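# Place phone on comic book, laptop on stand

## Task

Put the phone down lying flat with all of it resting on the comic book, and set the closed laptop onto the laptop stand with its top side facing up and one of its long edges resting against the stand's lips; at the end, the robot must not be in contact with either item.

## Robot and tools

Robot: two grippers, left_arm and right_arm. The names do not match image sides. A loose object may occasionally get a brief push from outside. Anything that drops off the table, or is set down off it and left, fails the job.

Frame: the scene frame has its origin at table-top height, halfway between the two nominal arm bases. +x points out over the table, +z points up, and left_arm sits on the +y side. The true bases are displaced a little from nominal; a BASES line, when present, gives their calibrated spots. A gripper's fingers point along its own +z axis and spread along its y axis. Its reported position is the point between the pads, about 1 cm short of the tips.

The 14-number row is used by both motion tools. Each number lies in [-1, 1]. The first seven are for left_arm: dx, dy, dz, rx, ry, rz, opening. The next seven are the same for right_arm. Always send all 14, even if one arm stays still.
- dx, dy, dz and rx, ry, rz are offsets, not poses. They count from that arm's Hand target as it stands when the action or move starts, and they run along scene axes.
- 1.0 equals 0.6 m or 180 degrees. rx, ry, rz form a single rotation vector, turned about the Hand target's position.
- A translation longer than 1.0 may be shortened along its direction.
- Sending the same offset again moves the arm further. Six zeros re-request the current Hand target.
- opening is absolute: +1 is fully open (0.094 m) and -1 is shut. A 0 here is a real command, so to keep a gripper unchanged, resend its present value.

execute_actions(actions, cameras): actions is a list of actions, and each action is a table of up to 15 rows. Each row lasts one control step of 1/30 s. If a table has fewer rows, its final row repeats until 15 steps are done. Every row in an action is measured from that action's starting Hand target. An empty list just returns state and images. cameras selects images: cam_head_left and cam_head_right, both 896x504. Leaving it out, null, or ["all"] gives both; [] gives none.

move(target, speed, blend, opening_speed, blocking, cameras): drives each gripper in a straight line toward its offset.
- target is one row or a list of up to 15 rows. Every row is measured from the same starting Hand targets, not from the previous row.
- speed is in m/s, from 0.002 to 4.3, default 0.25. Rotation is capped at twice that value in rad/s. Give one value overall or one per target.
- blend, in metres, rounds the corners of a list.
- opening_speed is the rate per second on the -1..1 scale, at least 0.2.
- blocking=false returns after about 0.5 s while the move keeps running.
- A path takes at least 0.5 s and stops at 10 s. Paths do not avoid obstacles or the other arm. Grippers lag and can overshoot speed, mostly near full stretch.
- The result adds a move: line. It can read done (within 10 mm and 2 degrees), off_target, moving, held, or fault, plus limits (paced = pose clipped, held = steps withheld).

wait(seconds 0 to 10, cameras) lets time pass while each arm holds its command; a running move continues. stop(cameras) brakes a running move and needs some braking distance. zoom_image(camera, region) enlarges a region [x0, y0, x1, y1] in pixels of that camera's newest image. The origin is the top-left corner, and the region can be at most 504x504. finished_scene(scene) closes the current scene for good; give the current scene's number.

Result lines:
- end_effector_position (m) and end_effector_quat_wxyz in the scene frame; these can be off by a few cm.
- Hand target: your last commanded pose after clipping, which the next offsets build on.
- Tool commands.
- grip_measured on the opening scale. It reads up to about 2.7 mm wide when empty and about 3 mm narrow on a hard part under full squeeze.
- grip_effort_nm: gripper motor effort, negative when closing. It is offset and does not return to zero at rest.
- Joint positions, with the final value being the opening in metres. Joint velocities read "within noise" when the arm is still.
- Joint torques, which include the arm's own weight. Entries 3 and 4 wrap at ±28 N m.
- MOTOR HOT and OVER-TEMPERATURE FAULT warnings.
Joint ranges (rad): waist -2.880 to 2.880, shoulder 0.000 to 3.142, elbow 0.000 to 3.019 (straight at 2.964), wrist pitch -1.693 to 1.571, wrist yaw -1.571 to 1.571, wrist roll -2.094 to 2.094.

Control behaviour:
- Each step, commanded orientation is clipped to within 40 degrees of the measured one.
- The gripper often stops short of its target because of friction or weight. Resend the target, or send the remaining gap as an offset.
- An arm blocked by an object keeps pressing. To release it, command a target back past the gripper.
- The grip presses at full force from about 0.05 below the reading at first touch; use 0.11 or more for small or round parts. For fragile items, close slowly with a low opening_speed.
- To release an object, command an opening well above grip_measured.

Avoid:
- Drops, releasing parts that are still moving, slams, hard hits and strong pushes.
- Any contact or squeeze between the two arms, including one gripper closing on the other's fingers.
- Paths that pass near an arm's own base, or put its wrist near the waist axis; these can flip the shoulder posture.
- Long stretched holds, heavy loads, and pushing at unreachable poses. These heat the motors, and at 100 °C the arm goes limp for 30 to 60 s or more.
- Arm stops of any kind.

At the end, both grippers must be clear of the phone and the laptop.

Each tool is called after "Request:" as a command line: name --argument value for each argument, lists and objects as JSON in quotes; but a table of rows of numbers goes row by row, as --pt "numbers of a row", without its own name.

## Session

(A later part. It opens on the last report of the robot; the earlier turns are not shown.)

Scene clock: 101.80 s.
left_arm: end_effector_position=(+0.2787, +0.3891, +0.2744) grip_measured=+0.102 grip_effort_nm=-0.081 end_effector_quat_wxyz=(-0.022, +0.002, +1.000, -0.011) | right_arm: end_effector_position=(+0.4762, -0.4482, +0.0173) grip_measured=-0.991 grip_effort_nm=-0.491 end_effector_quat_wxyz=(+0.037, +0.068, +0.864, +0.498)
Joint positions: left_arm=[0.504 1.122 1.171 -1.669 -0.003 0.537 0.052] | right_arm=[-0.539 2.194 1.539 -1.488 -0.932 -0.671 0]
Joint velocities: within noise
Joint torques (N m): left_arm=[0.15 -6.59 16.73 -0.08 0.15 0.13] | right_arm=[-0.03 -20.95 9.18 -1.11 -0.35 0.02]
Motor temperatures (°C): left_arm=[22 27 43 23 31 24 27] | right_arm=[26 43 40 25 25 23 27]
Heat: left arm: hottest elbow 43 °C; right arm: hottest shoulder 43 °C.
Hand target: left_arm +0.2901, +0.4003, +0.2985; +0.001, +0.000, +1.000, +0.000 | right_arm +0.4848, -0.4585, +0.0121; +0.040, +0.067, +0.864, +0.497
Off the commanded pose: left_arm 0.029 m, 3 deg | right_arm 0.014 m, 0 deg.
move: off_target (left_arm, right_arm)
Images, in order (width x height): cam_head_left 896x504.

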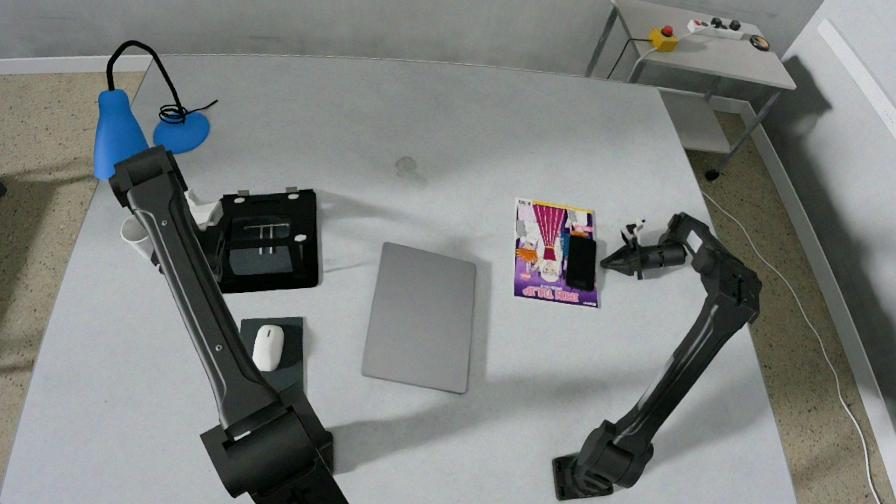

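Request:
move --pt "0 0 0 0 0 0 0.1 0.0 0.03 0.006 0 0 0 -1" --pt "0 0 0 0 0 0 0.1 0.0 0.11 0.006 0 0 0 -1" --speed '[0.1,0.06]' --cameras '["cam_head_left"]'

Request:
zoom_image --camera "cam_head_left" --region '[500, 190, 660, 310]'

Scene clock: 106.33 s.
left_arm: end_effector_position=(+0.2787, +0.3891, +0.2744) grip_measured=+0.102 grip_effort_nm=-0.081 end_effector_quat_wxyz=(-0.022, +0.002, +1.000, -0.011) | right_arm: end_effector_position=(+0.4861, -0.4028, +0.0147) grip_measured=-0.991 grip_effort_nm=-0.491 end_effector_quat_wxyz=(+0.043, +0.071, +0.864, +0.497)
Joint positions: left_arm=[0.504 1.122 1.171 -1.669 -0.003 0.538 0.052] | right_arm=[-0.46 2.144 1.45 -1.328 -0.979 -0.534 0]
Joint velocities: within noise
Joint torques (N m): left_arm=[0.03 -7.12 16.55 -0.18 0.1 0.1] | right_arm=[1.55 -23.77 4.88 -0.16 -0.54 0.15]
Motor temperatures (°C): left_arm=[22 27 43 23 31 24 27] | right_arm=[26 43 40 25 25 23 27]
Heat: left arm: hottest elbow 43 °C; right arm: hottest shoulder 43 °C.
Hand target: left_arm +0.2901, +0.4003, +0.2985; +0.001, +0.000, +1.000, +0.000 | right_arm +0.4848, -0.3924, +0.0157; +0.040, +0.067, +0.864, +0.497
Off the commanded pose: left_arm 0.029 m, 3 deg | right_arm 0.010 m, 1 deg.
move: off_target (left_arm)
Images, in order (width x height): cam_head_left 896x504.

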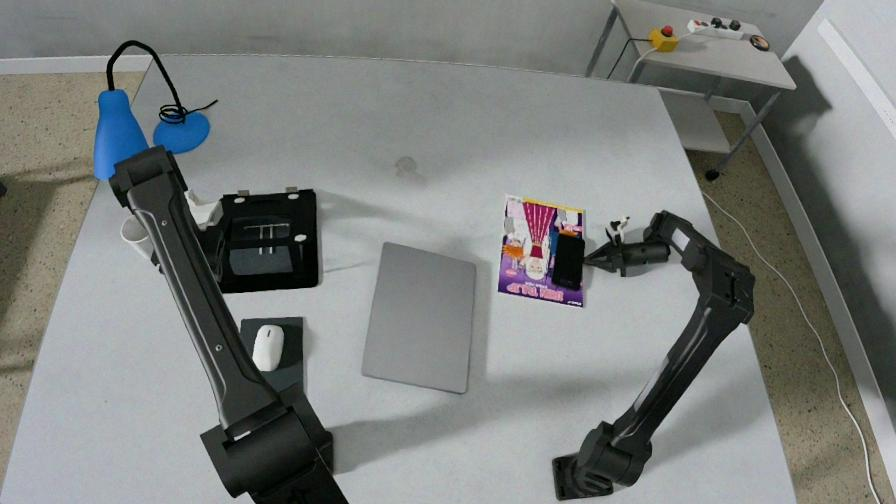

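Scaled by 3.150.

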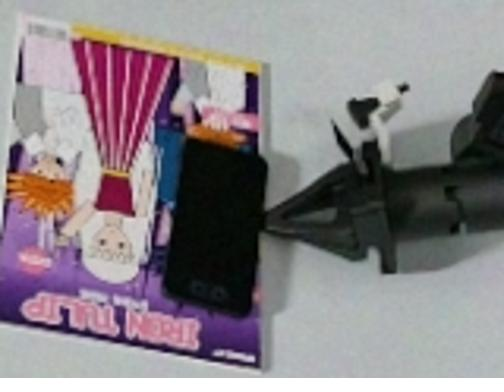

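Request:
move --pt "0 0 0 0 0 0 0.1 -0.01 -0.07 0.03 0 0 0 -1" --pt "0 0 0 0 0 0 0.1 -0.01 -0.07 0.015 0 0 0 -1" --speed 0.1 --cameras '[]'

Scene clock: 111.27 s.
left_arm: end_effector_position=(+0.2787, +0.3891, +0.2744) grip_measured=+0.102 grip_effort_nm=-0.081 end_effector_quat_wxyz=(-0.022, +0.002, +1.000, -0.011) | right_arm: end_effector_position=(+0.4682, -0.4257, +0.0239) grip_measured=-0.991 grip_effort_nm=-0.481 end_effector_quat_wxyz=(+0.033, +0.072, +0.862, +0.500)
Joint positions: left_arm=[0.504 1.122 1.171 -1.669 -0.003 0.538 0.052] | right_arm=[-0.511 2.143 1.466 -1.441 -0.948 -0.626 0]
Joint velocities: within noise
Joint torques (N m): left_arm=[-0.73 -7.3 16.64 -0.29 0.07 0.08] | right_arm=[0.21 -21.01 9.07 -1.09 -0.37 0]
Motor temperatures (°C): left_arm=[22 27 43 23 31 24 27] | right_arm=[26 43 39 25 25 23 27]
Heat: left arm: hottest elbow 43 °C; right arm: hottest shoulder 43 °C.
Hand target: left_arm +0.2901, +0.4003, +0.2985; +0.001, +0.000, +1.000, +0.000 | right_arm +0.4789, -0.4344, +0.0248; +0.040, +0.067, +0.864, +0.497
Off the commanded pose: left_arm 0.029 m, 3 deg | right_arm 0.014 m, 1 deg.
move: off_target (left_arm, right_arm)
No camera images: "cameras" was empty.

Request:
move --pt "0 0 0 0 0 0 0.1 0.005 0.03 0.002 0 0 0 -1" --pt "0 0 0 0 0 0 0.1 0.01 0.12 0.002 0 0 0 -1" --speed '[0.1,0.06]' --cameras '["cam_head_left"]'

Request:
zoom_image --camera "cam_head_left" --region '[480, 190, 640, 310]'

Scene clock: 115.30 s.
left_arm: end_effector_position=(+0.2787, +0.3891, +0.2744) grip_measured=+0.102 grip_effort_nm=-0.085 end_effector_quat_wxyz=(-0.022, +0.002, +1.000, -0.011) | right_arm: end_effector_position=(+0.4860, -0.3692, +0.0220) grip_measured=-0.991 grip_effort_nm=-0.486 end_effector_quat_wxyz=(+0.039, +0.071, +0.863, +0.498)
Joint positions: left_arm=[0.504 1.122 1.171 -1.669 -0.003 0.538 0.052] | right_arm=[-0.403 2.095 1.389 -1.251 -0.999 -0.446 0]
Joint velocities: within noise
Joint torques (N m): left_arm=[-0.44 -6.95 16.59 -0.16 0.07 0.13] | right_arm=[1.32 -23.59 5.08 -0.06 -0.55 0.17]
Motor temperatures (°C): left_arm=[22 27 43 23 31 24 27] | right_arm=[26 43 39 25 25 23 27]
Heat: left arm: hottest elbow 43 °C; right arm: hottest shoulder 43 °C.
Hand target: left_arm +0.2901, +0.4003, +0.2985; +0.001, +0.000, +1.000, +0.000 | right_arm +0.4847, -0.3623, +0.0259; +0.040, +0.067, +0.864, +0.497
Off the commanded pose: left_arm 0.029 m, 3 deg | right_arm 0.008 m, 0 deg.
move: off_target (left_arm)
Images, in order (width x height): cam_head_left 896x504.

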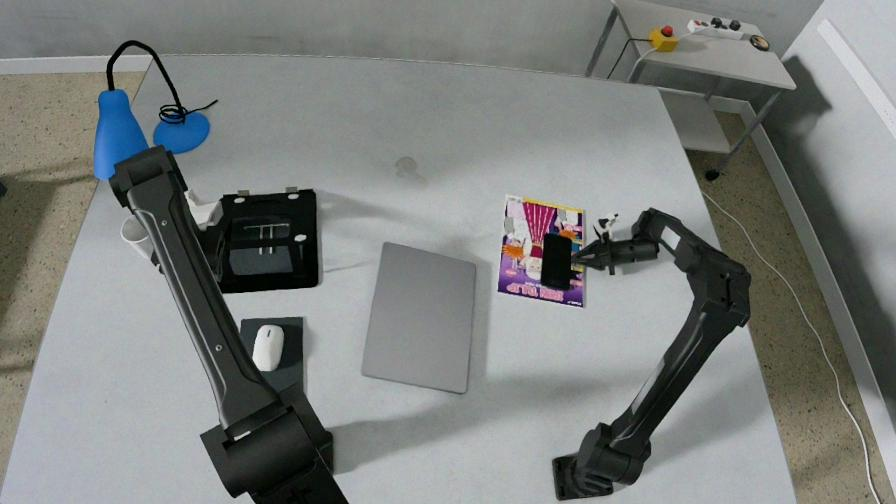

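Scaled by 3.150.

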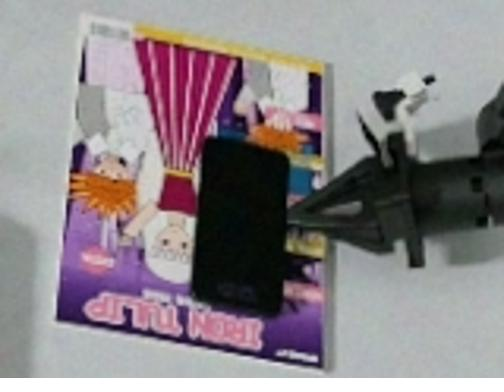

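Request:
move --pt "0 0 0 0 0 0 -1 -0.03 -0.12 0.015 0 0 0 -1" --pt "0.313 -0.425 -0.08 0 0 0 -1 -0.3 -0.2 0.40 -0.329 0.052 0 -1" --speed '[0.12,0.3]' --blend '[0.03,0]' --cameras '["cam_head_left"]'

Request:
zoom_image --camera "cam_head_left" --region '[480, 190, 640, 310]'

Scene clock: 138.83 s.
left_arm: end_effector_position=(+0.4571, +0.1532, +0.2283) grip_measured=-0.981 grip_effort_nm=-1.004 end_effector_quat_wxyz=(-0.031, +0.001, +1.000, +0.005) | right_arm: end_effector_position=(+0.3035, -0.4868, +0.2634) grip_measured=-0.991 grip_effort_nm=-0.486 end_effector_quat_wxyz=(+0.002, +0.080, +0.997, -0.001)
Joint positions: left_arm=[-0.233 1.522 1.421 -1.533 0.004 -0.203 0.001] | right_arm=[-0.495 1.32 1.307 -1.553 0 -0.329 0]
Joint velocities: within noise
Joint torques (N m): left_arm=[-2.78 -13.63 16.32 0.49 -0.11 -0.1] | right_arm=[1.38 -12.57 9.35 -0.18 0.09 0.17]
Motor temperatures (°C): left_arm=[22 27 44 23 30 24 28] | right_arm=[26 43 38 25 25 23 27]
Heat: left arm: hottest elbow 44 °C; right arm: hottest shoulder 43 °C.
Hand target: left_arm +0.4781, +0.1455, +0.2505; +0.001, +0.000, +1.000, +0.000 | right_arm +0.3047, -0.4823, +0.2659; +0.000, +0.077, +0.997, -0.001
Off the commanded pose: left_arm 0.031 m, 4 deg | right_arm 0.005 m, 0 deg.
move: off_target (left_arm); blend cut to 0 m at target 1
Images, in order (width x height): cam_head_left 896x504.

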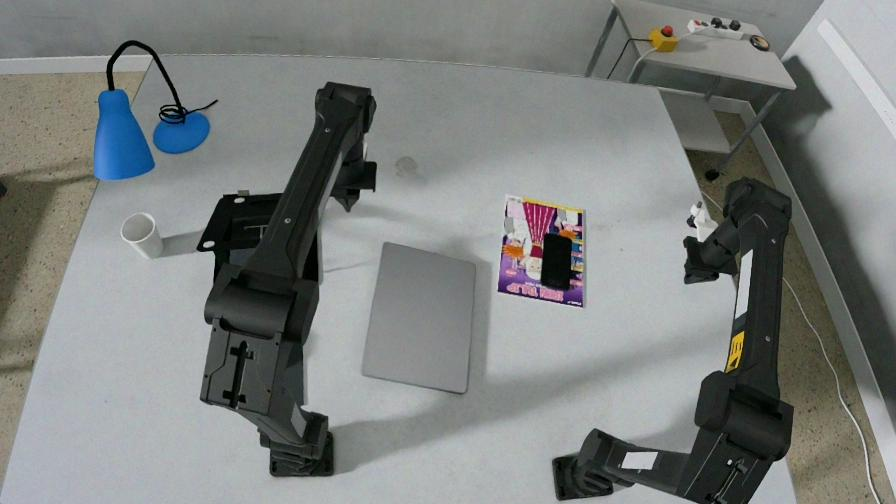

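Scaled by 3.150.

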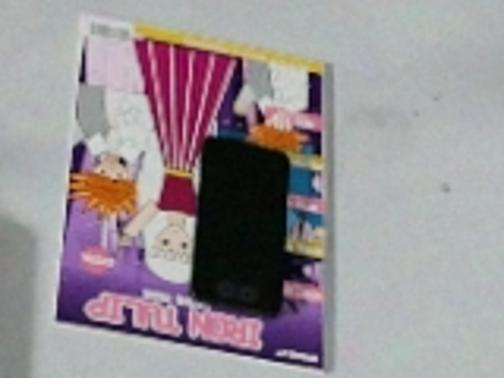

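Request:
move --pt "0 -0.01 -0.33 0 0 0 -1 0 0 0 0 0 0 -1" --pt "0 -0.01 -0.395 0 0 0 -1 0 0 0 0 0 0 -1" --speed '[0.2,0.06]' --cameras '["cam_head_left","cam_head_right"]'

Request:
zoom_image --camera "cam_head_right" --region '[240, 150, 500, 410]'

Scene clock: 145.77 s.
left_arm: end_effector_position=(+0.4804, +0.1453, +0.0190) grip_measured=-0.981 grip_effort_nm=-1.004 end_effector_quat_wxyz=(+0.002, -0.002, +1.000, -0.002) | right_arm: end_effector_position=(+0.3033, -0.4868, +0.2634) grip_measured=-0.991 grip_effort_nm=-0.481 end_effector_quat_wxyz=(+0.002, +0.080, +0.997, -0.001)
Joint positions: left_arm=[-0.24 1.74 1.102 -0.929 0.003 -0.216 0.001] | right_arm=[-0.495 1.32 1.307 -1.554 0 -0.329 0]
Joint velocities: within noise
Joint torques (N m): left_arm=[-2.49 -16.15 7.51 0.79 -0.13 -0.13] | right_arm=[1.44 -12.34 9.28 -0.17 0.08 0.22]
Motor temperatures (°C): left_arm=[22 27 44 23 30 24 28] | right_arm=[26 43 39 25 25 23 27]
Heat: left arm: hottest elbow 44 °C; right arm: hottest shoulder 43 °C.
Hand target: left_arm +0.4781, +0.1394, +0.0136; +0.001, +0.000, +1.000, +0.000 | right_arm +0.3047, -0.4824, +0.2659; +0.000, +0.078, +0.997, -0.001
Off the commanded pose: left_arm 0.008 m, 0 deg | right_arm 0.005 m, 0 deg.
move: done

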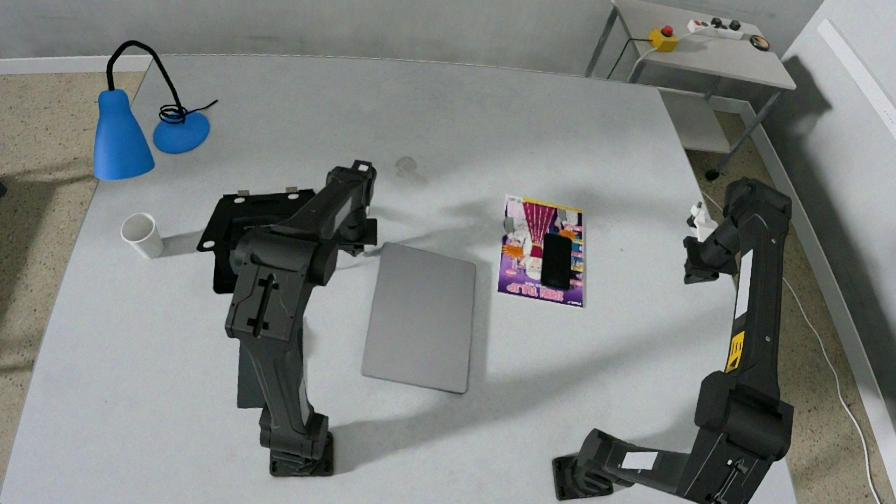

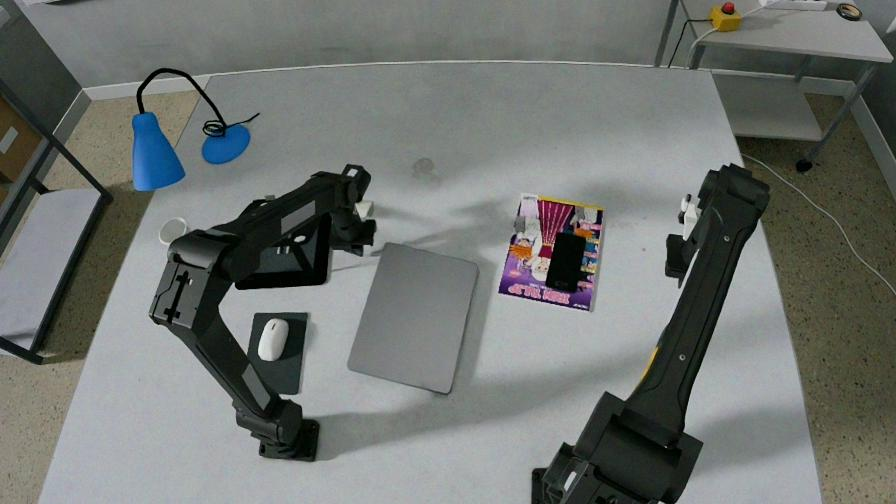

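Scaled by 1.938.

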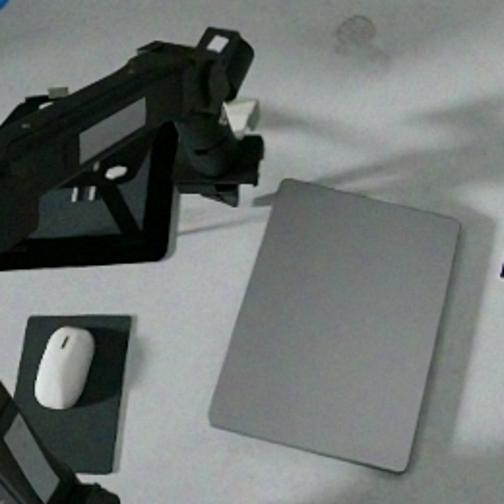

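Request:
move --pt "0.0065 -0.099 -0.004 0 0 0 -1 0 0 0 0 0 0 -1" --pt "0.008 -0.232 -0.004 0 0 0 -1 0 0 0 0 0 0 -1" --pt "-0.017 -0.366 -0.004 0 0 0 -1 0 0 0 0 0 0 -1" --speed 0.1 --cameras '["cam_head_left","cam_head_right"]'

Scene clock: 152.00 s.
left_arm: end_effector_position=(+0.4613, -0.0614, +0.0128) grip_measured=-0.981 grip_effort_nm=-0.994 end_effector_quat_wxyz=(+0.000, -0.004, +1.000, +0.005) | right_arm: end_effector_position=(+0.3034, -0.4867, +0.2634) grip_measured=-0.991 grip_effort_nm=-0.491 end_effector_quat_wxyz=(+0.002, +0.080, +0.997, -0.001)
Joint positions: left_arm=[-0.645 1.9 1.323 -1 -0.007 -0.625 0.001] | right_arm=[-0.494 1.32 1.307 -1.554 0 -0.329 0]
Joint velocities: within noise
Joint torques (N m): left_arm=[-3.72 -15.91 12.78 0.1 0.22 -0.11] | right_arm=[1.38 -12.45 9.26 -0.18 0.08 0.22]
Motor temperatures (°C): left_arm=[22 27 43 23 30 24 28] | right_arm=[26 42 39 25 24 23 27]
Heat: left arm: hottest elbow 43 °C; right arm: hottest shoulder 42 °C.
Hand target: left_arm +0.4678, -0.0802, +0.0110; +0.001, +0.000, +1.000, +0.000 | right_arm +0.3047, -0.4823, +0.2659; +0.000, +0.077, +0.997, -0.001
Off the commanded pose: left_arm 0.020 m, 1 deg | right_arm 0.005 m, 0 deg.
move: off_target (left_arm)

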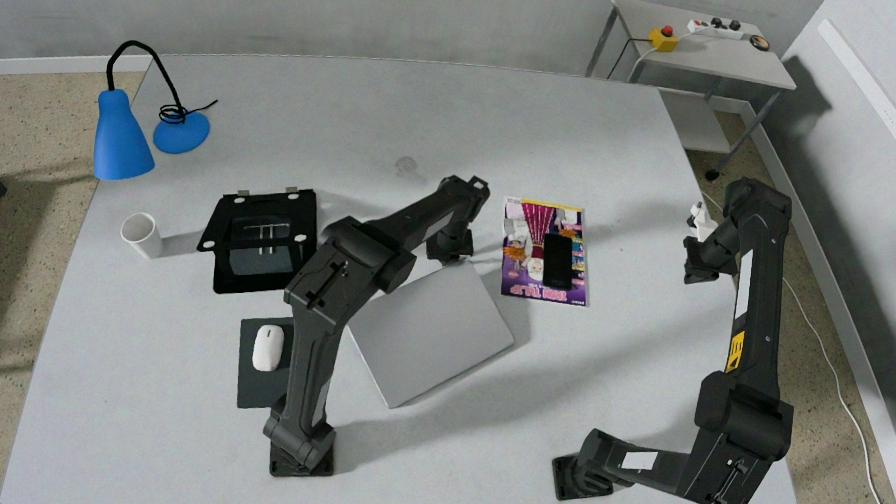

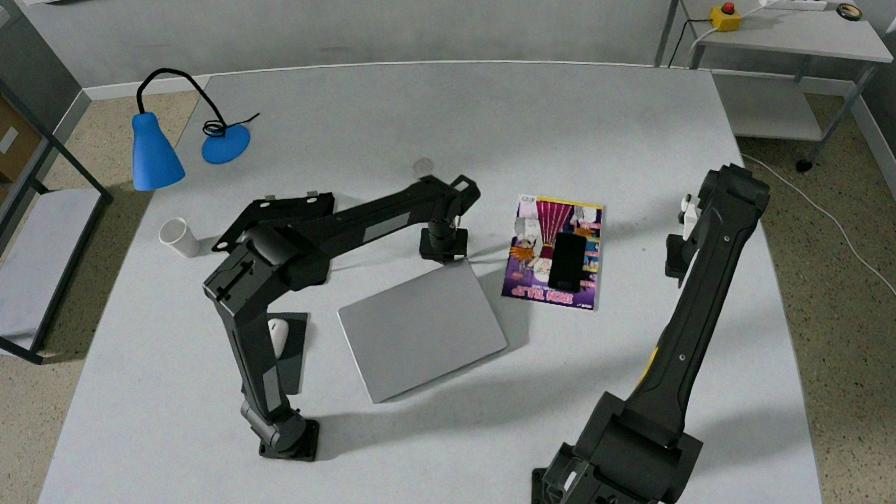

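Request:
move --pt "-0.075 -0.07 0 0 0 0 -1 0 0 0 0 0 0 -1" --pt "-0.16 -0.13 0 0 0 0 -1 0 0 0 0 0 0 -1" --speed 0.1 --cameras '["cam_head_left","cam_head_right"]'

Scene clock: 161.13 s.
left_arm: end_effector_position=(+0.3809, -0.1525, +0.0128) grip_measured=-0.981 grip_effort_nm=-0.994 end_effector_quat_wxyz=(+0.002, -0.002, +1.000, +0.003) | right_arm: end_effector_position=(+0.3034, -0.4867, +0.2634) grip_measured=-0.991 grip_effort_nm=-0.486 end_effector_quat_wxyz=(+0.002, +0.080, +0.997, -0.001)
Joint positions: left_arm=[-0.876 1.9 1.323 -0.996 -0.007 -0.852 0.001] | right_arm=[-0.494 1.32 1.307 -1.554 0 -0.329 0]
Joint velocities: within noise
Joint torques (N m): left_arm=[-3.43 -18.9 7.75 0.62 0.11 -0.13] | right_arm=[1.44 -12.4 9.26 -0.17 0.08 0.22]
Motor temperatures (°C): left_arm=[22 27 42 23 30 24 28] | right_arm=[26 42 39 25 24 23 27]
Heat: left arm: hottest elbow 42 °C; right arm: hottest shoulder 42 °C.
Hand target: left_arm +0.3719, -0.1581, +0.0110; +0.001, +0.000, +1.000, +0.000 | right_arm +0.3047, -0.4823, +0.2659; +0.000, +0.077, +0.997, -0.001
Off the commanded pose: left_arm 0.011 m, 0 deg | right_arm 0.005 m, 0 deg.
move: off_target (left_arm)

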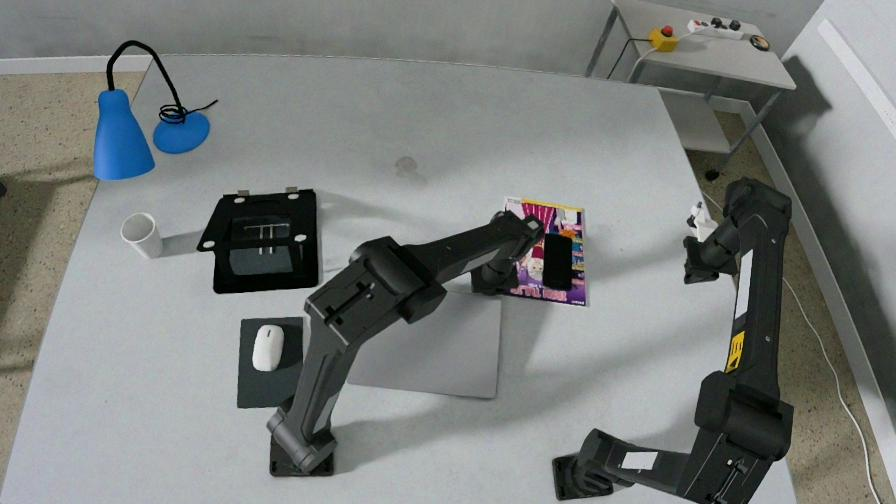

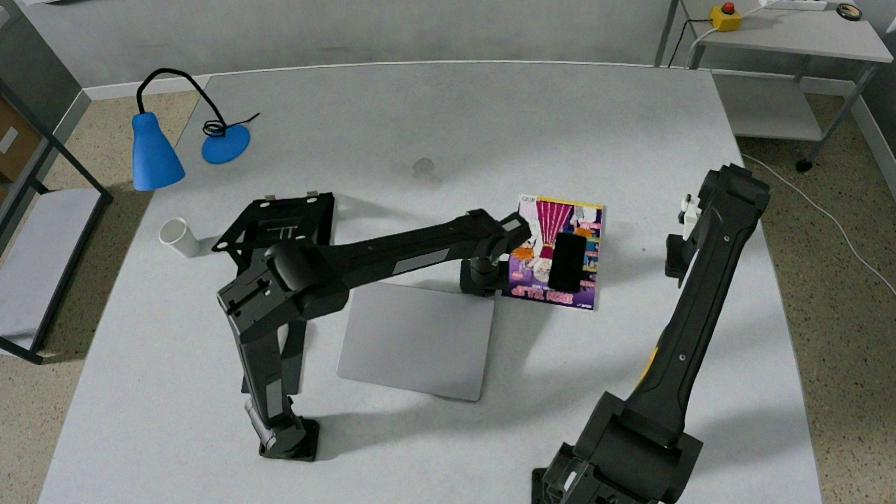

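Request:
move --pt "0.06 0.02 0.33 0 0 0 -1 0 0 0 0 0 0 -1" --pt "-0.142 0.797 0.315 -0.333 0 0 -1 -0.03 0.35 -0.11 0.3327 -0.0259 0.0448 -1" --speed '[0.25,0.3]' --blend '[0.05,0]' --cameras '["cam_head_left","cam_head_right"]'

Scene clock: 174.07 s.
left_arm: end_effector_position=(+0.2808, +0.3104, +0.1883) grip_measured=-0.981 grip_effort_nm=-0.989 end_effector_quat_wxyz=(+0.076, -0.057, +0.908, -0.408) | right_arm: end_effector_position=(+0.2900, -0.2771, +0.2080) grip_measured=-0.991 grip_effort_nm=-0.486 end_effector_quat_wxyz=(+0.017, -0.002, +0.870, +0.493)
Joint positions: left_arm=[0.698 1.268 0.875 -1.667 0.734 0.793 0.001] | right_arm=[-0.355 1.385 0.972 -1.637 -0.953 -0.605 0]
Joint velocities: within noise
Joint torques (N m): left_arm=[-1.08 -8.35 11.96 -0.73 0.33 0.19] | right_arm=[1.26 -9.82 6.5 -0.83 -0.52 0]
Motor temperatures (°C): left_arm=[22 27 41 23 30 24 29] | right_arm=[26 41 39 25 24 23 27]
Heat: left arm: hottest elbow 41 °C; right arm: hottest shoulder 41 °C.
Hand target: left_arm +0.2867, +0.3200, +0.2000; +0.000, +0.000, +0.866, -0.500 | right_arm +0.2868, -0.2724, +0.1999; +0.000, +0.000, +0.866, +0.499
Off the commanded pose: left_arm 0.016 m, 16 deg | right_arm 0.010 m, 2 deg.
joint sent to its limit (left arm) — joint 4 (wrist pitch), lower limit. The joint targets are off in orientation, not in position.
move: off_target (left_arm)

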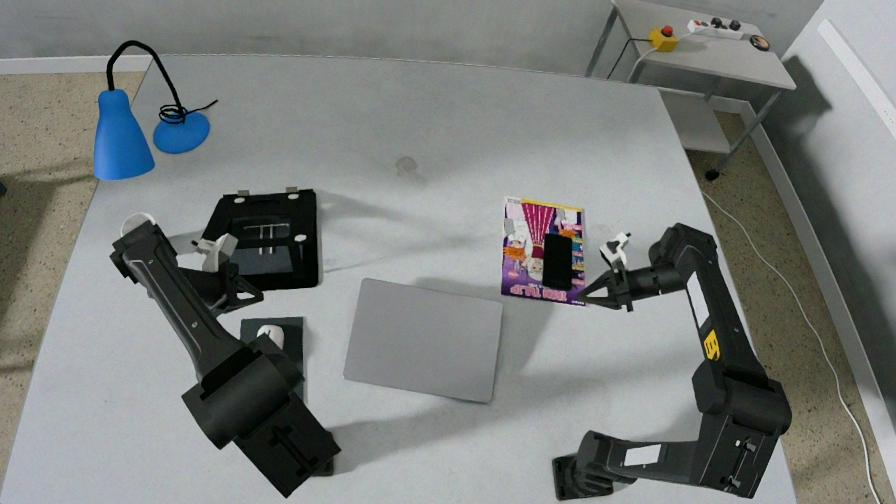

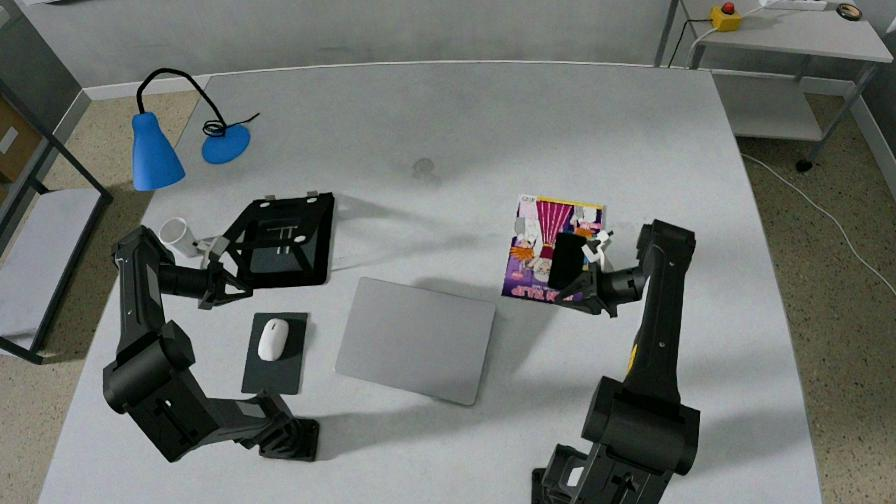

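Request:
move --pt "0.026 -0.175 -0.21 0 0 -0.028 0.6 -0.037 0.112 -0.235 0 0 -0.028 0.6" --speed 0.2 --cameras '["cam_head_left","cam_head_right"]'

Request:
zoom_image --camera "cam_head_left" --region '[240, 240, 600, 440]'

Scene clock: 183.70 s.
left_arm: end_effector_position=(+0.3028, +0.2194, +0.0767) grip_measured=+0.598 grip_effort_nm=0.129 end_effector_quat_wxyz=(-0.019, +0.032, +0.866, -0.498) | right_arm: end_effector_position=(+0.2707, -0.2100, +0.0656) grip_measured=+0.599 grip_effort_nm=0.066 end_effector_quat_wxyz=(+0.034, +0.036, +0.866, +0.498)
Joint positions: left_arm=[0.388 1.605 0.759 -1.405 0.866 0.816 0.075] | right_arm=[-0.173 1.454 0.595 -0.812 -1.042 -0.142 0.075]
Joint velocities: within noise
Joint torques (N m): left_arm=[-2.9 -9.41 5.38 -0.32 0.53 0.07] | right_arm=[1.32 -9.41 4.64 0.44 -0.53 0.19]
Motor temperatures (°C): left_arm=[22 27 41 23 30 24 29] | right_arm=[26 40 39 25 25 23 26]
Heat: left arm: hottest elbow 41 °C; right arm: hottest shoulder 40 °C.
Hand target: left_arm +0.3023, +0.2151, +0.0740; -0.022, +0.038, +0.865, -0.499 | right_arm +0.2646, -0.2051, +0.0590; +0.022, +0.038, +0.866, +0.499
Off the commanded pose: left_arm 0.005 m, 1 deg | right_arm 0.010 m, 1 deg.
move: done

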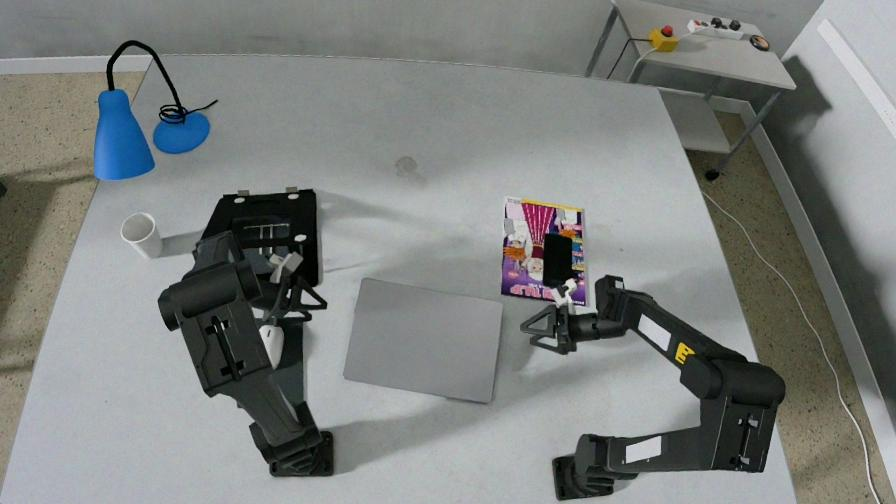

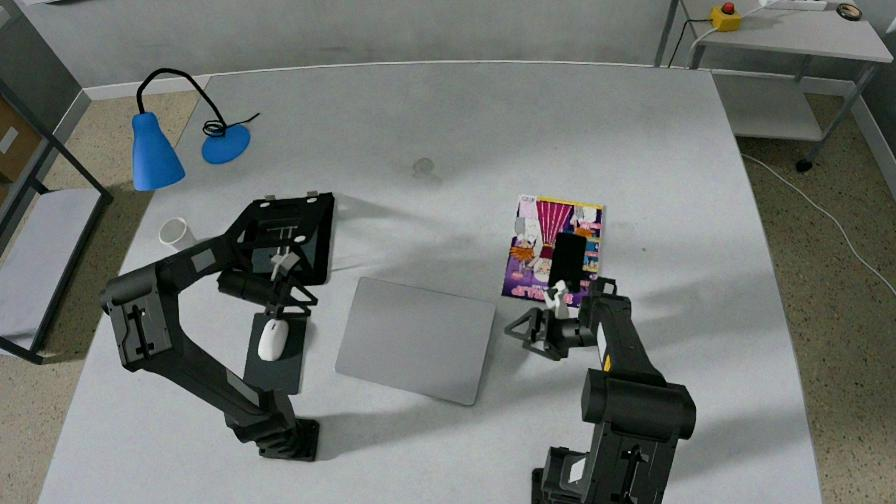

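Scaled by 1.400.

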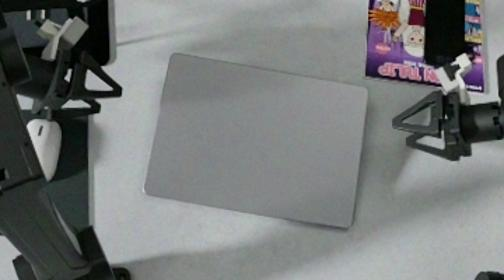

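Request:
move --pt "0 0 -0.06 0 0 0 0.6 0 0 -0.045 0 0 0 0.6" --pt "-0.01 -0.12 -0.06 0 0 0 0.6 0.012 0.125 -0.045 0 0 0 0.6" --speed '[0.1,0.08]' --cameras '["cam_head_left","cam_head_right"]'

Request:
zoom_image --camera "cam_head_left" --region '[300, 240, 560, 420]'

Request:
zoom_image --camera "cam_head_right" --region '[280, 240, 560, 420]'

Scene clock: 193.27 s.
left_arm: end_effector_position=(+0.3001, +0.1477, +0.0378) grip_measured=+0.598 grip_effort_nm=0.129 end_effector_quat_wxyz=(-0.021, +0.031, +0.864, -0.502) | right_arm: end_effector_position=(+0.2848, -0.1343, +0.0425) grip_measured=+0.599 grip_effort_nm=0.066 end_effector_quat_wxyz=(+0.036, +0.036, +0.861, +0.505)
Joint positions: left_arm=[0.162 1.607 0.631 -1.03 0.992 0.502 0.075] | right_arm=[0.083 1.494 0.512 -0.244 -1.027 0.367 0.075]
Joint velocities: within noise
Joint torques (N m): left_arm=[-2.49 -11.75 3.99 0.32 0.42 0] | right_arm=[1.85 -10.29 3.63 0.98 0 0.16]
Motor temperatures (°C): left_arm=[22 27 39 23 30 24 28] | right_arm=[26 40 38 25 25 23 26]
Heat: left arm: hottest elbow 39 °C; right arm: hottest shoulder 40 °C.
Hand target: left_arm +0.2963, +0.1430, +0.0381; -0.022, +0.038, +0.865, -0.499 | right_arm +0.2718, -0.1302, +0.0319; +0.022, +0.038, +0.866, +0.499
Off the commanded pose: left_arm 0.006 m, 1 deg | right_arm 0.017 m, 2 deg.
move: off_target (right_arm)

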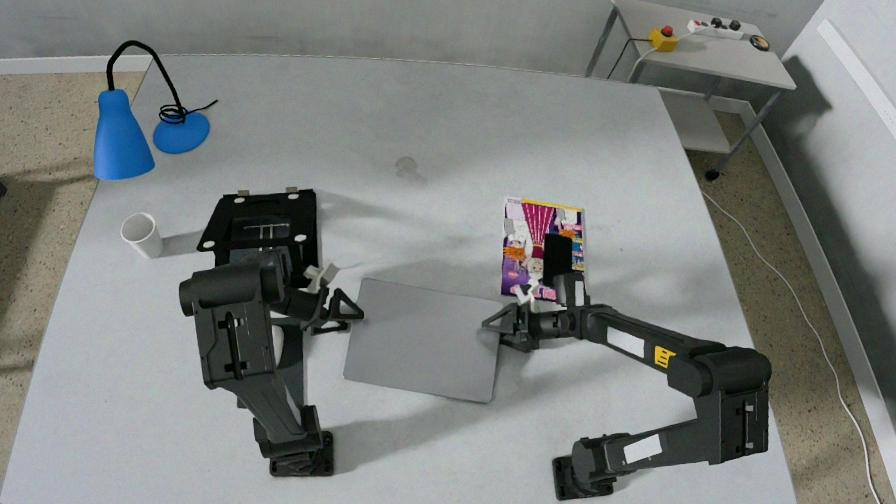

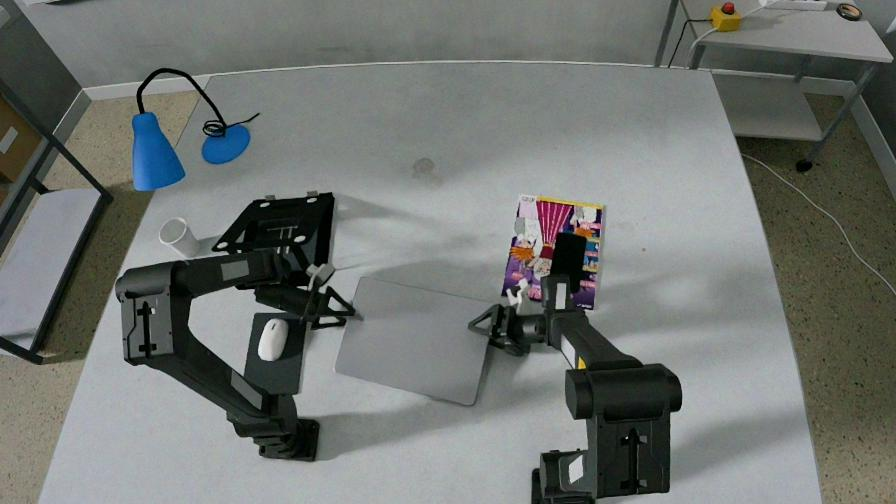

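Scaled by 1.938.

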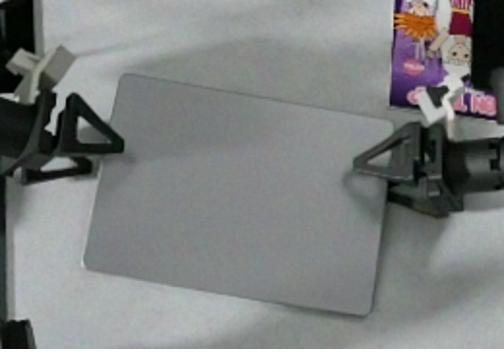

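Scaled by 1.800.

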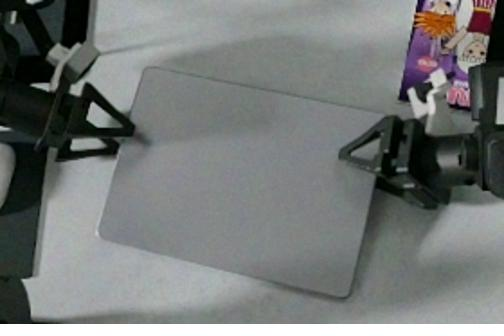

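Request:
move --pt "0 -0.042 0 0 0 0 0.6 0 0 -0.012 0 0 0 0.6" --speed 0.06 --cameras '["cam_head_left"]'

Request:
zoom_image --camera "cam_head_left" --region '[300, 240, 560, 420]'

Scene clock: 202.50 s.
left_arm: end_effector_position=(+0.3012, +0.1226, +0.0380) grip_measured=+0.598 grip_effort_nm=0.129 end_effector_quat_wxyz=(-0.020, +0.032, +0.865, -0.501) | right_arm: end_effector_position=(+0.2852, -0.1337, +0.0424) grip_measured=+0.599 grip_effort_nm=0.066 end_effector_quat_wxyz=(+0.042, +0.033, +0.860, +0.507)
Joint positions: left_arm=[0.074 1.571 0.6 -0.902 1.023 0.346 0.075] | right_arm=[0.084 1.494 0.506 -0.221 -1.029 0.372 0.075]
Joint velocities: within noise
Joint torques (N m): left_arm=[-2.2 -10.4 4.21 0.57 0.41 0.03] | right_arm=[1.67 -8.23 3.7 1.13 0.05 0.1]
Motor temperatures (°C): left_arm=[22 28 38 23 30 24 28] | right_arm=[26 39 38 25 24 23 26]
Heat: left arm: hottest elbow 38 °C; right arm: hottest shoulder 39 °C.
Hand target: left_arm +0.2964, +0.1179, +0.0381; -0.022, +0.038, +0.865, -0.499 | right_arm +0.2719, -0.1302, +0.0247; +0.022, +0.038, +0.866, +0.499
Off the commanded pose: left_arm 0.007 m, 1 deg | right_arm 0.022 m, 3 deg.
move: off_target (right_arm)
Images, in order (width x height): cam_head_left 896x504.

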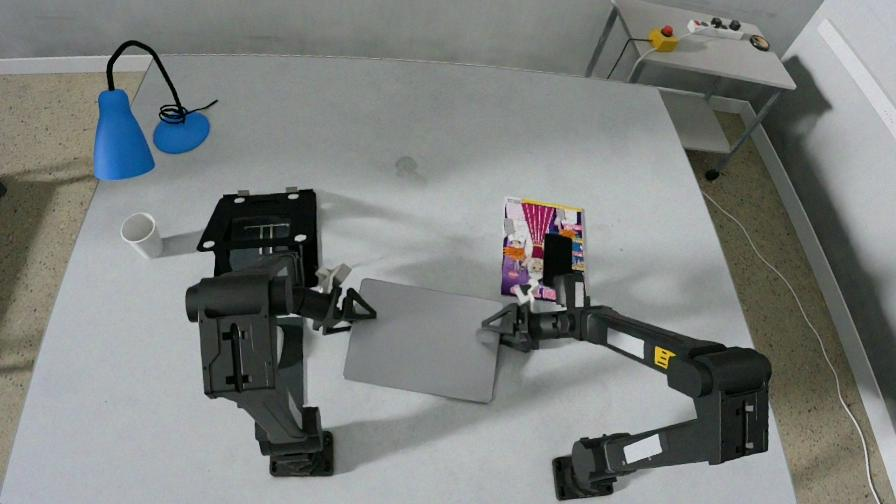

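Scaled by 1.938.

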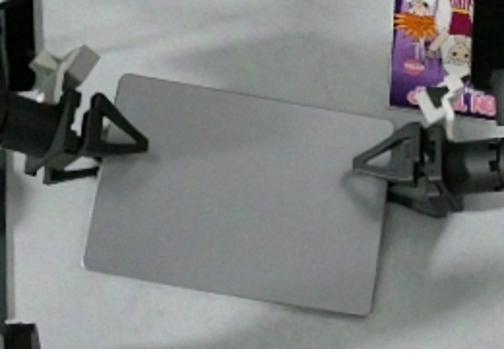

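Request:
move --pt "0 0 0 0 0 0 0.0 0 0 0.006 0 0 0 0.0" --speed 0.05 --opening_speed 0.3 --cameras '[]'

Request:
move --pt "0 0 0.028 -0.1 0 0 0.0 0.012 0 0.028 0.1 0 0 0.0" --speed 0.06 --cameras '["cam_head_left"]'

Request:
zoom_image --camera "cam_head_left" --region '[300, 240, 560, 420]'

Scene clock: 209.30 s.
left_arm: end_effector_position=(+0.3013, +0.1225, +0.0368) grip_measured=+0.003 grip_effort_nm=-0.100 end_effector_quat_wxyz=(-0.019, +0.034, +0.866, -0.498) | right_arm: end_effector_position=(+0.2811, -0.1335, +0.0383) grip_measured=+0.002 grip_effort_nm=-0.081 end_effector_quat_wxyz=(+0.039, +0.034, +0.864, +0.501)
Joint positions: left_arm=[0.072 1.571 0.6 -0.896 1.018 0.345 0.047] | right_arm=[0.09 1.494 0.498 -0.22 -1.015 0.373 0.047]
Joint velocities: within noise
Joint torques (N m): left_arm=[-2.73 -10.87 4.22 0.36 0.66 -0.04] | right_arm=[1.38 -8.94 4.36 0.76 -0.4 0.13]
Motor temperatures (°C): left_arm=[22 28 37 23 30 24 28] | right_arm=[26 39 37 25 24 23 26]
Heat: left arm: hottest elbow 37 °C; right arm: hottest shoulder 39 °C.
Hand target: left_arm +0.2963, +0.1178, +0.0380; -0.022, +0.038, +0.865, -0.499 | right_arm +0.2718, -0.1302, +0.0283; +0.022, +0.038, +0.866, +0.499
Off the commanded pose: left_arm 0.007 m, 0 deg | right_arm 0.014 m, 2 deg.
move: off_target (right_arm)
No camera images: "cameras" was empty.

Scene clock: 212.90 s.
left_arm: end_effector_position=(+0.2912, +0.1208, +0.0482) grip_measured=+0.002 grip_effort_nm=-0.095 end_effector_quat_wxyz=(-0.008, +0.053, +0.786, -0.616) | right_arm: end_effector_position=(+0.2795, -0.1354, +0.0390) grip_measured=+0.001 grip_effort_nm=-0.076 end_effector_quat_wxyz=(+0.020, +0.050, +0.787, +0.614)
Joint positions: left_arm=[0.133 1.776 0.648 -1.215 1.229 0.856 0.047] | right_arm=[0.024 1.65 0.455 0.083 -1.295 0.505 0.047]
Joint velocities: within noise
Joint torques (N m): left_arm=[-2.14 -10.11 4.7 -2.17 1.46 0.08] | right_arm=[1.26 -11.28 3.97 1.63 -1.67 0.27]
Motor temperatures (°C): left_arm=[22 28 37 23 30 24 28] | right_arm=[26 39 37 25 25 23 26]
Heat: left arm: hottest elbow 37 °C; right arm: hottest shoulder 39 °C.
Hand target: left_arm +0.2963, +0.1179, +0.0548; -0.015, +0.041, +0.777, -0.628 | right_arm +0.2790, -0.1302, +0.0451; +0.016, +0.041, +0.777, +0.628
Off the commanded pose: left_arm 0.009 m, 2 deg | right_arm 0.008 m, 2 deg.
move: done
Images, in order (width x height): cam_head_left 896x504.

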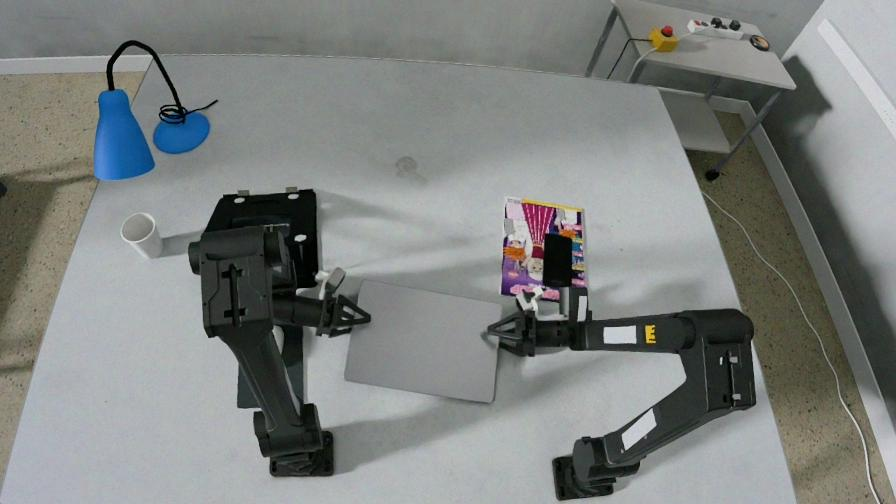

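Scaled by 1.938.

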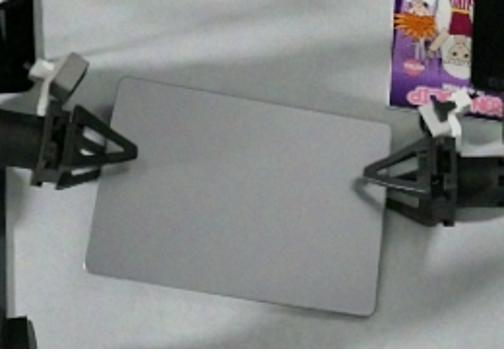

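Request:
move --pt "0 0 0 0 0 0 -0.5 0 0 0 0 0 0 -0.5" --opening_speed 0.25 --cameras '["cam_head_left"]'

Request:
zoom_image --camera "cam_head_left" --region '[300, 240, 560, 420]'

Scene clock: 218.27 s.
left_arm: end_effector_position=(+0.2915, +0.1207, +0.0485) grip_measured=-0.495 grip_effort_nm=-0.203 end_effector_quat_wxyz=(-0.005, +0.056, +0.785, -0.617) | right_arm: end_effector_position=(+0.2807, -0.1356, +0.0395) grip_measured=-0.493 grip_effort_nm=-0.339 end_effector_quat_wxyz=(+0.022, +0.050, +0.786, +0.616)
Joint positions: left_arm=[0.133 1.776 0.648 -1.216 1.231 0.864 0.024] | right_arm=[0.023 1.652 0.455 0.096 -1.297 0.513 0.024]
Joint velocities: within noise
Joint torques (N m): left_arm=[-1.79 -11.34 4.92 -2.22 1.43 -0.02] | right_arm=[1.49 -11.69 3.77 1.44 -1.59 0.24]
Motor temperatures (°C): left_arm=[22 28 37 24 31 24 28] | right_arm=[26 39 37 25 26 23 26]
Heat: left arm: hottest elbow 37 °C; right arm: hottest shoulder 39 °C.
Hand target: left_arm +0.2964, +0.1179, +0.0549; -0.015, +0.041, +0.777, -0.628 | right_arm +0.2789, -0.1301, +0.0451; +0.016, +0.041, +0.777, +0.628
Off the commanded pose: left_arm 0.008 m, 3 deg | right_arm 0.008 m, 2 deg.
move: off_target (left_arm)
Images, in order (width x height): cam_head_left 896x504.

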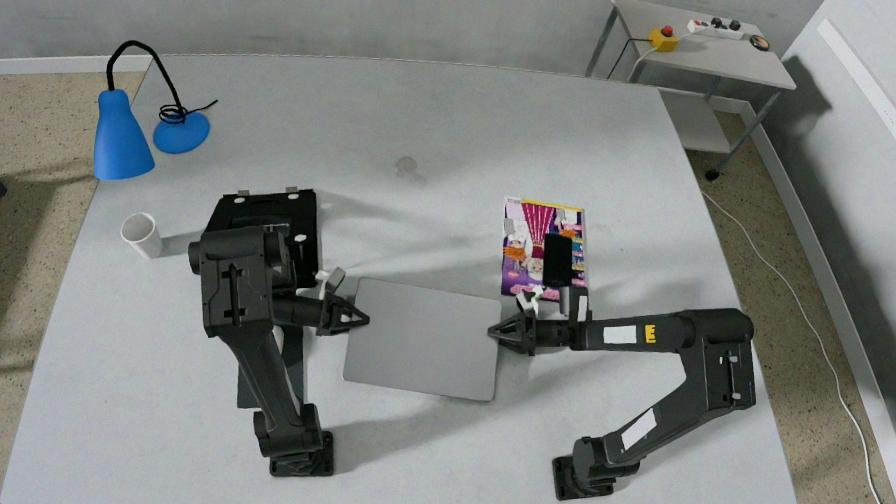

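Scaled by 1.938.

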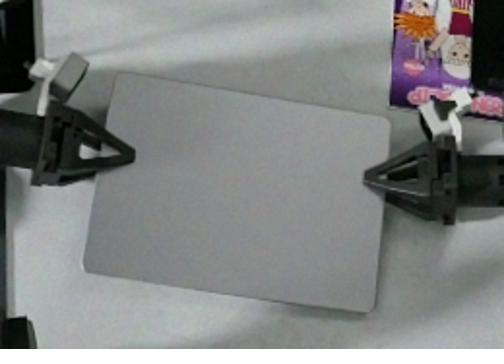

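Request:
move --pt "0 0.03 0 0 0 0 -0.2 0 0 0 0 0 0 -0.5" --speed 0.06 --opening_speed 1 --cameras '["cam_head_left"]'

Request:
zoom_image --camera "cam_head_left" --region '[300, 240, 560, 420]'

Scene clock: 223.83 s.
left_arm: end_effector_position=(+0.2919, +0.1269, +0.0534) grip_measured=-0.201 grip_effort_nm=0.066 end_effector_quat_wxyz=(-0.009, +0.072, +0.782, -0.619) | right_arm: end_effector_position=(+0.2787, -0.1317, +0.0421) grip_measured=-0.495 grip_effort_nm=-0.300 end_effector_quat_wxyz=(+0.020, +0.040, +0.782, +0.621)
Joint positions: left_arm=[0.152 1.796 0.678 -1.32 1.202 0.979 0.038] | right_arm=[0.033 1.652 0.455 0.105 -1.311 0.512 0.024]
Joint velocities: within noise
Joint torques (N m): left_arm=[1.49 -10.05 4.45 -2.29 0.82 0.08] | right_arm=[0.62 -11.58 3.79 1.29 -1.11 0.28]
Motor temperatures (°C): left_arm=[22 28 36 24 31 24 28] | right_arm=[26 39 37 25 27 23 26]
Heat: left arm: hottest elbow 36 °C; right arm: hottest shoulder 39 °C.
Hand target: left_arm +0.2964, +0.1359, +0.0548; -0.015, +0.041, +0.777, -0.628 | right_arm +0.2790, -0.1302, +0.0451; +0.016, +0.041, +0.777, +0.628
Off the commanded pose: left_arm 0.010 m, 4 deg | right_arm 0.003 m, 1 deg.
move: off_target (left_arm)
Images, in order (width x height): cam_head_left 896x504.

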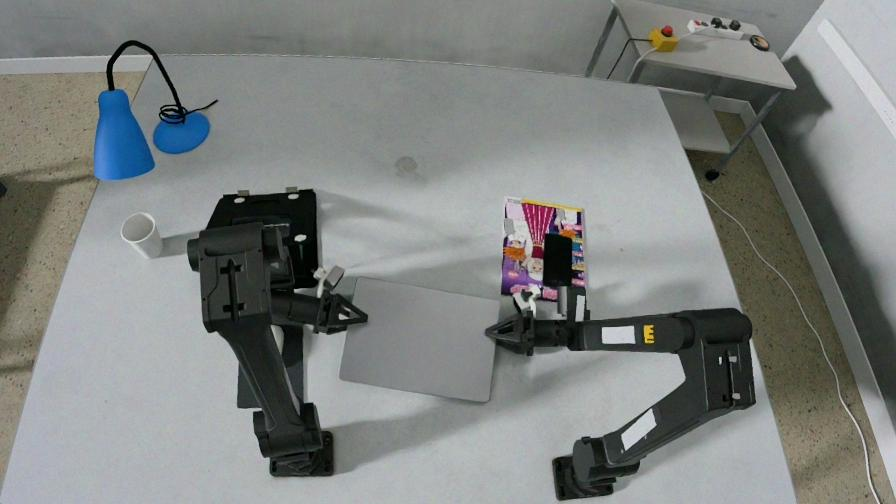

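Scaled by 1.938.

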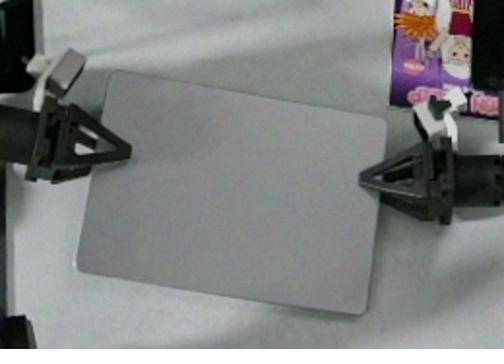

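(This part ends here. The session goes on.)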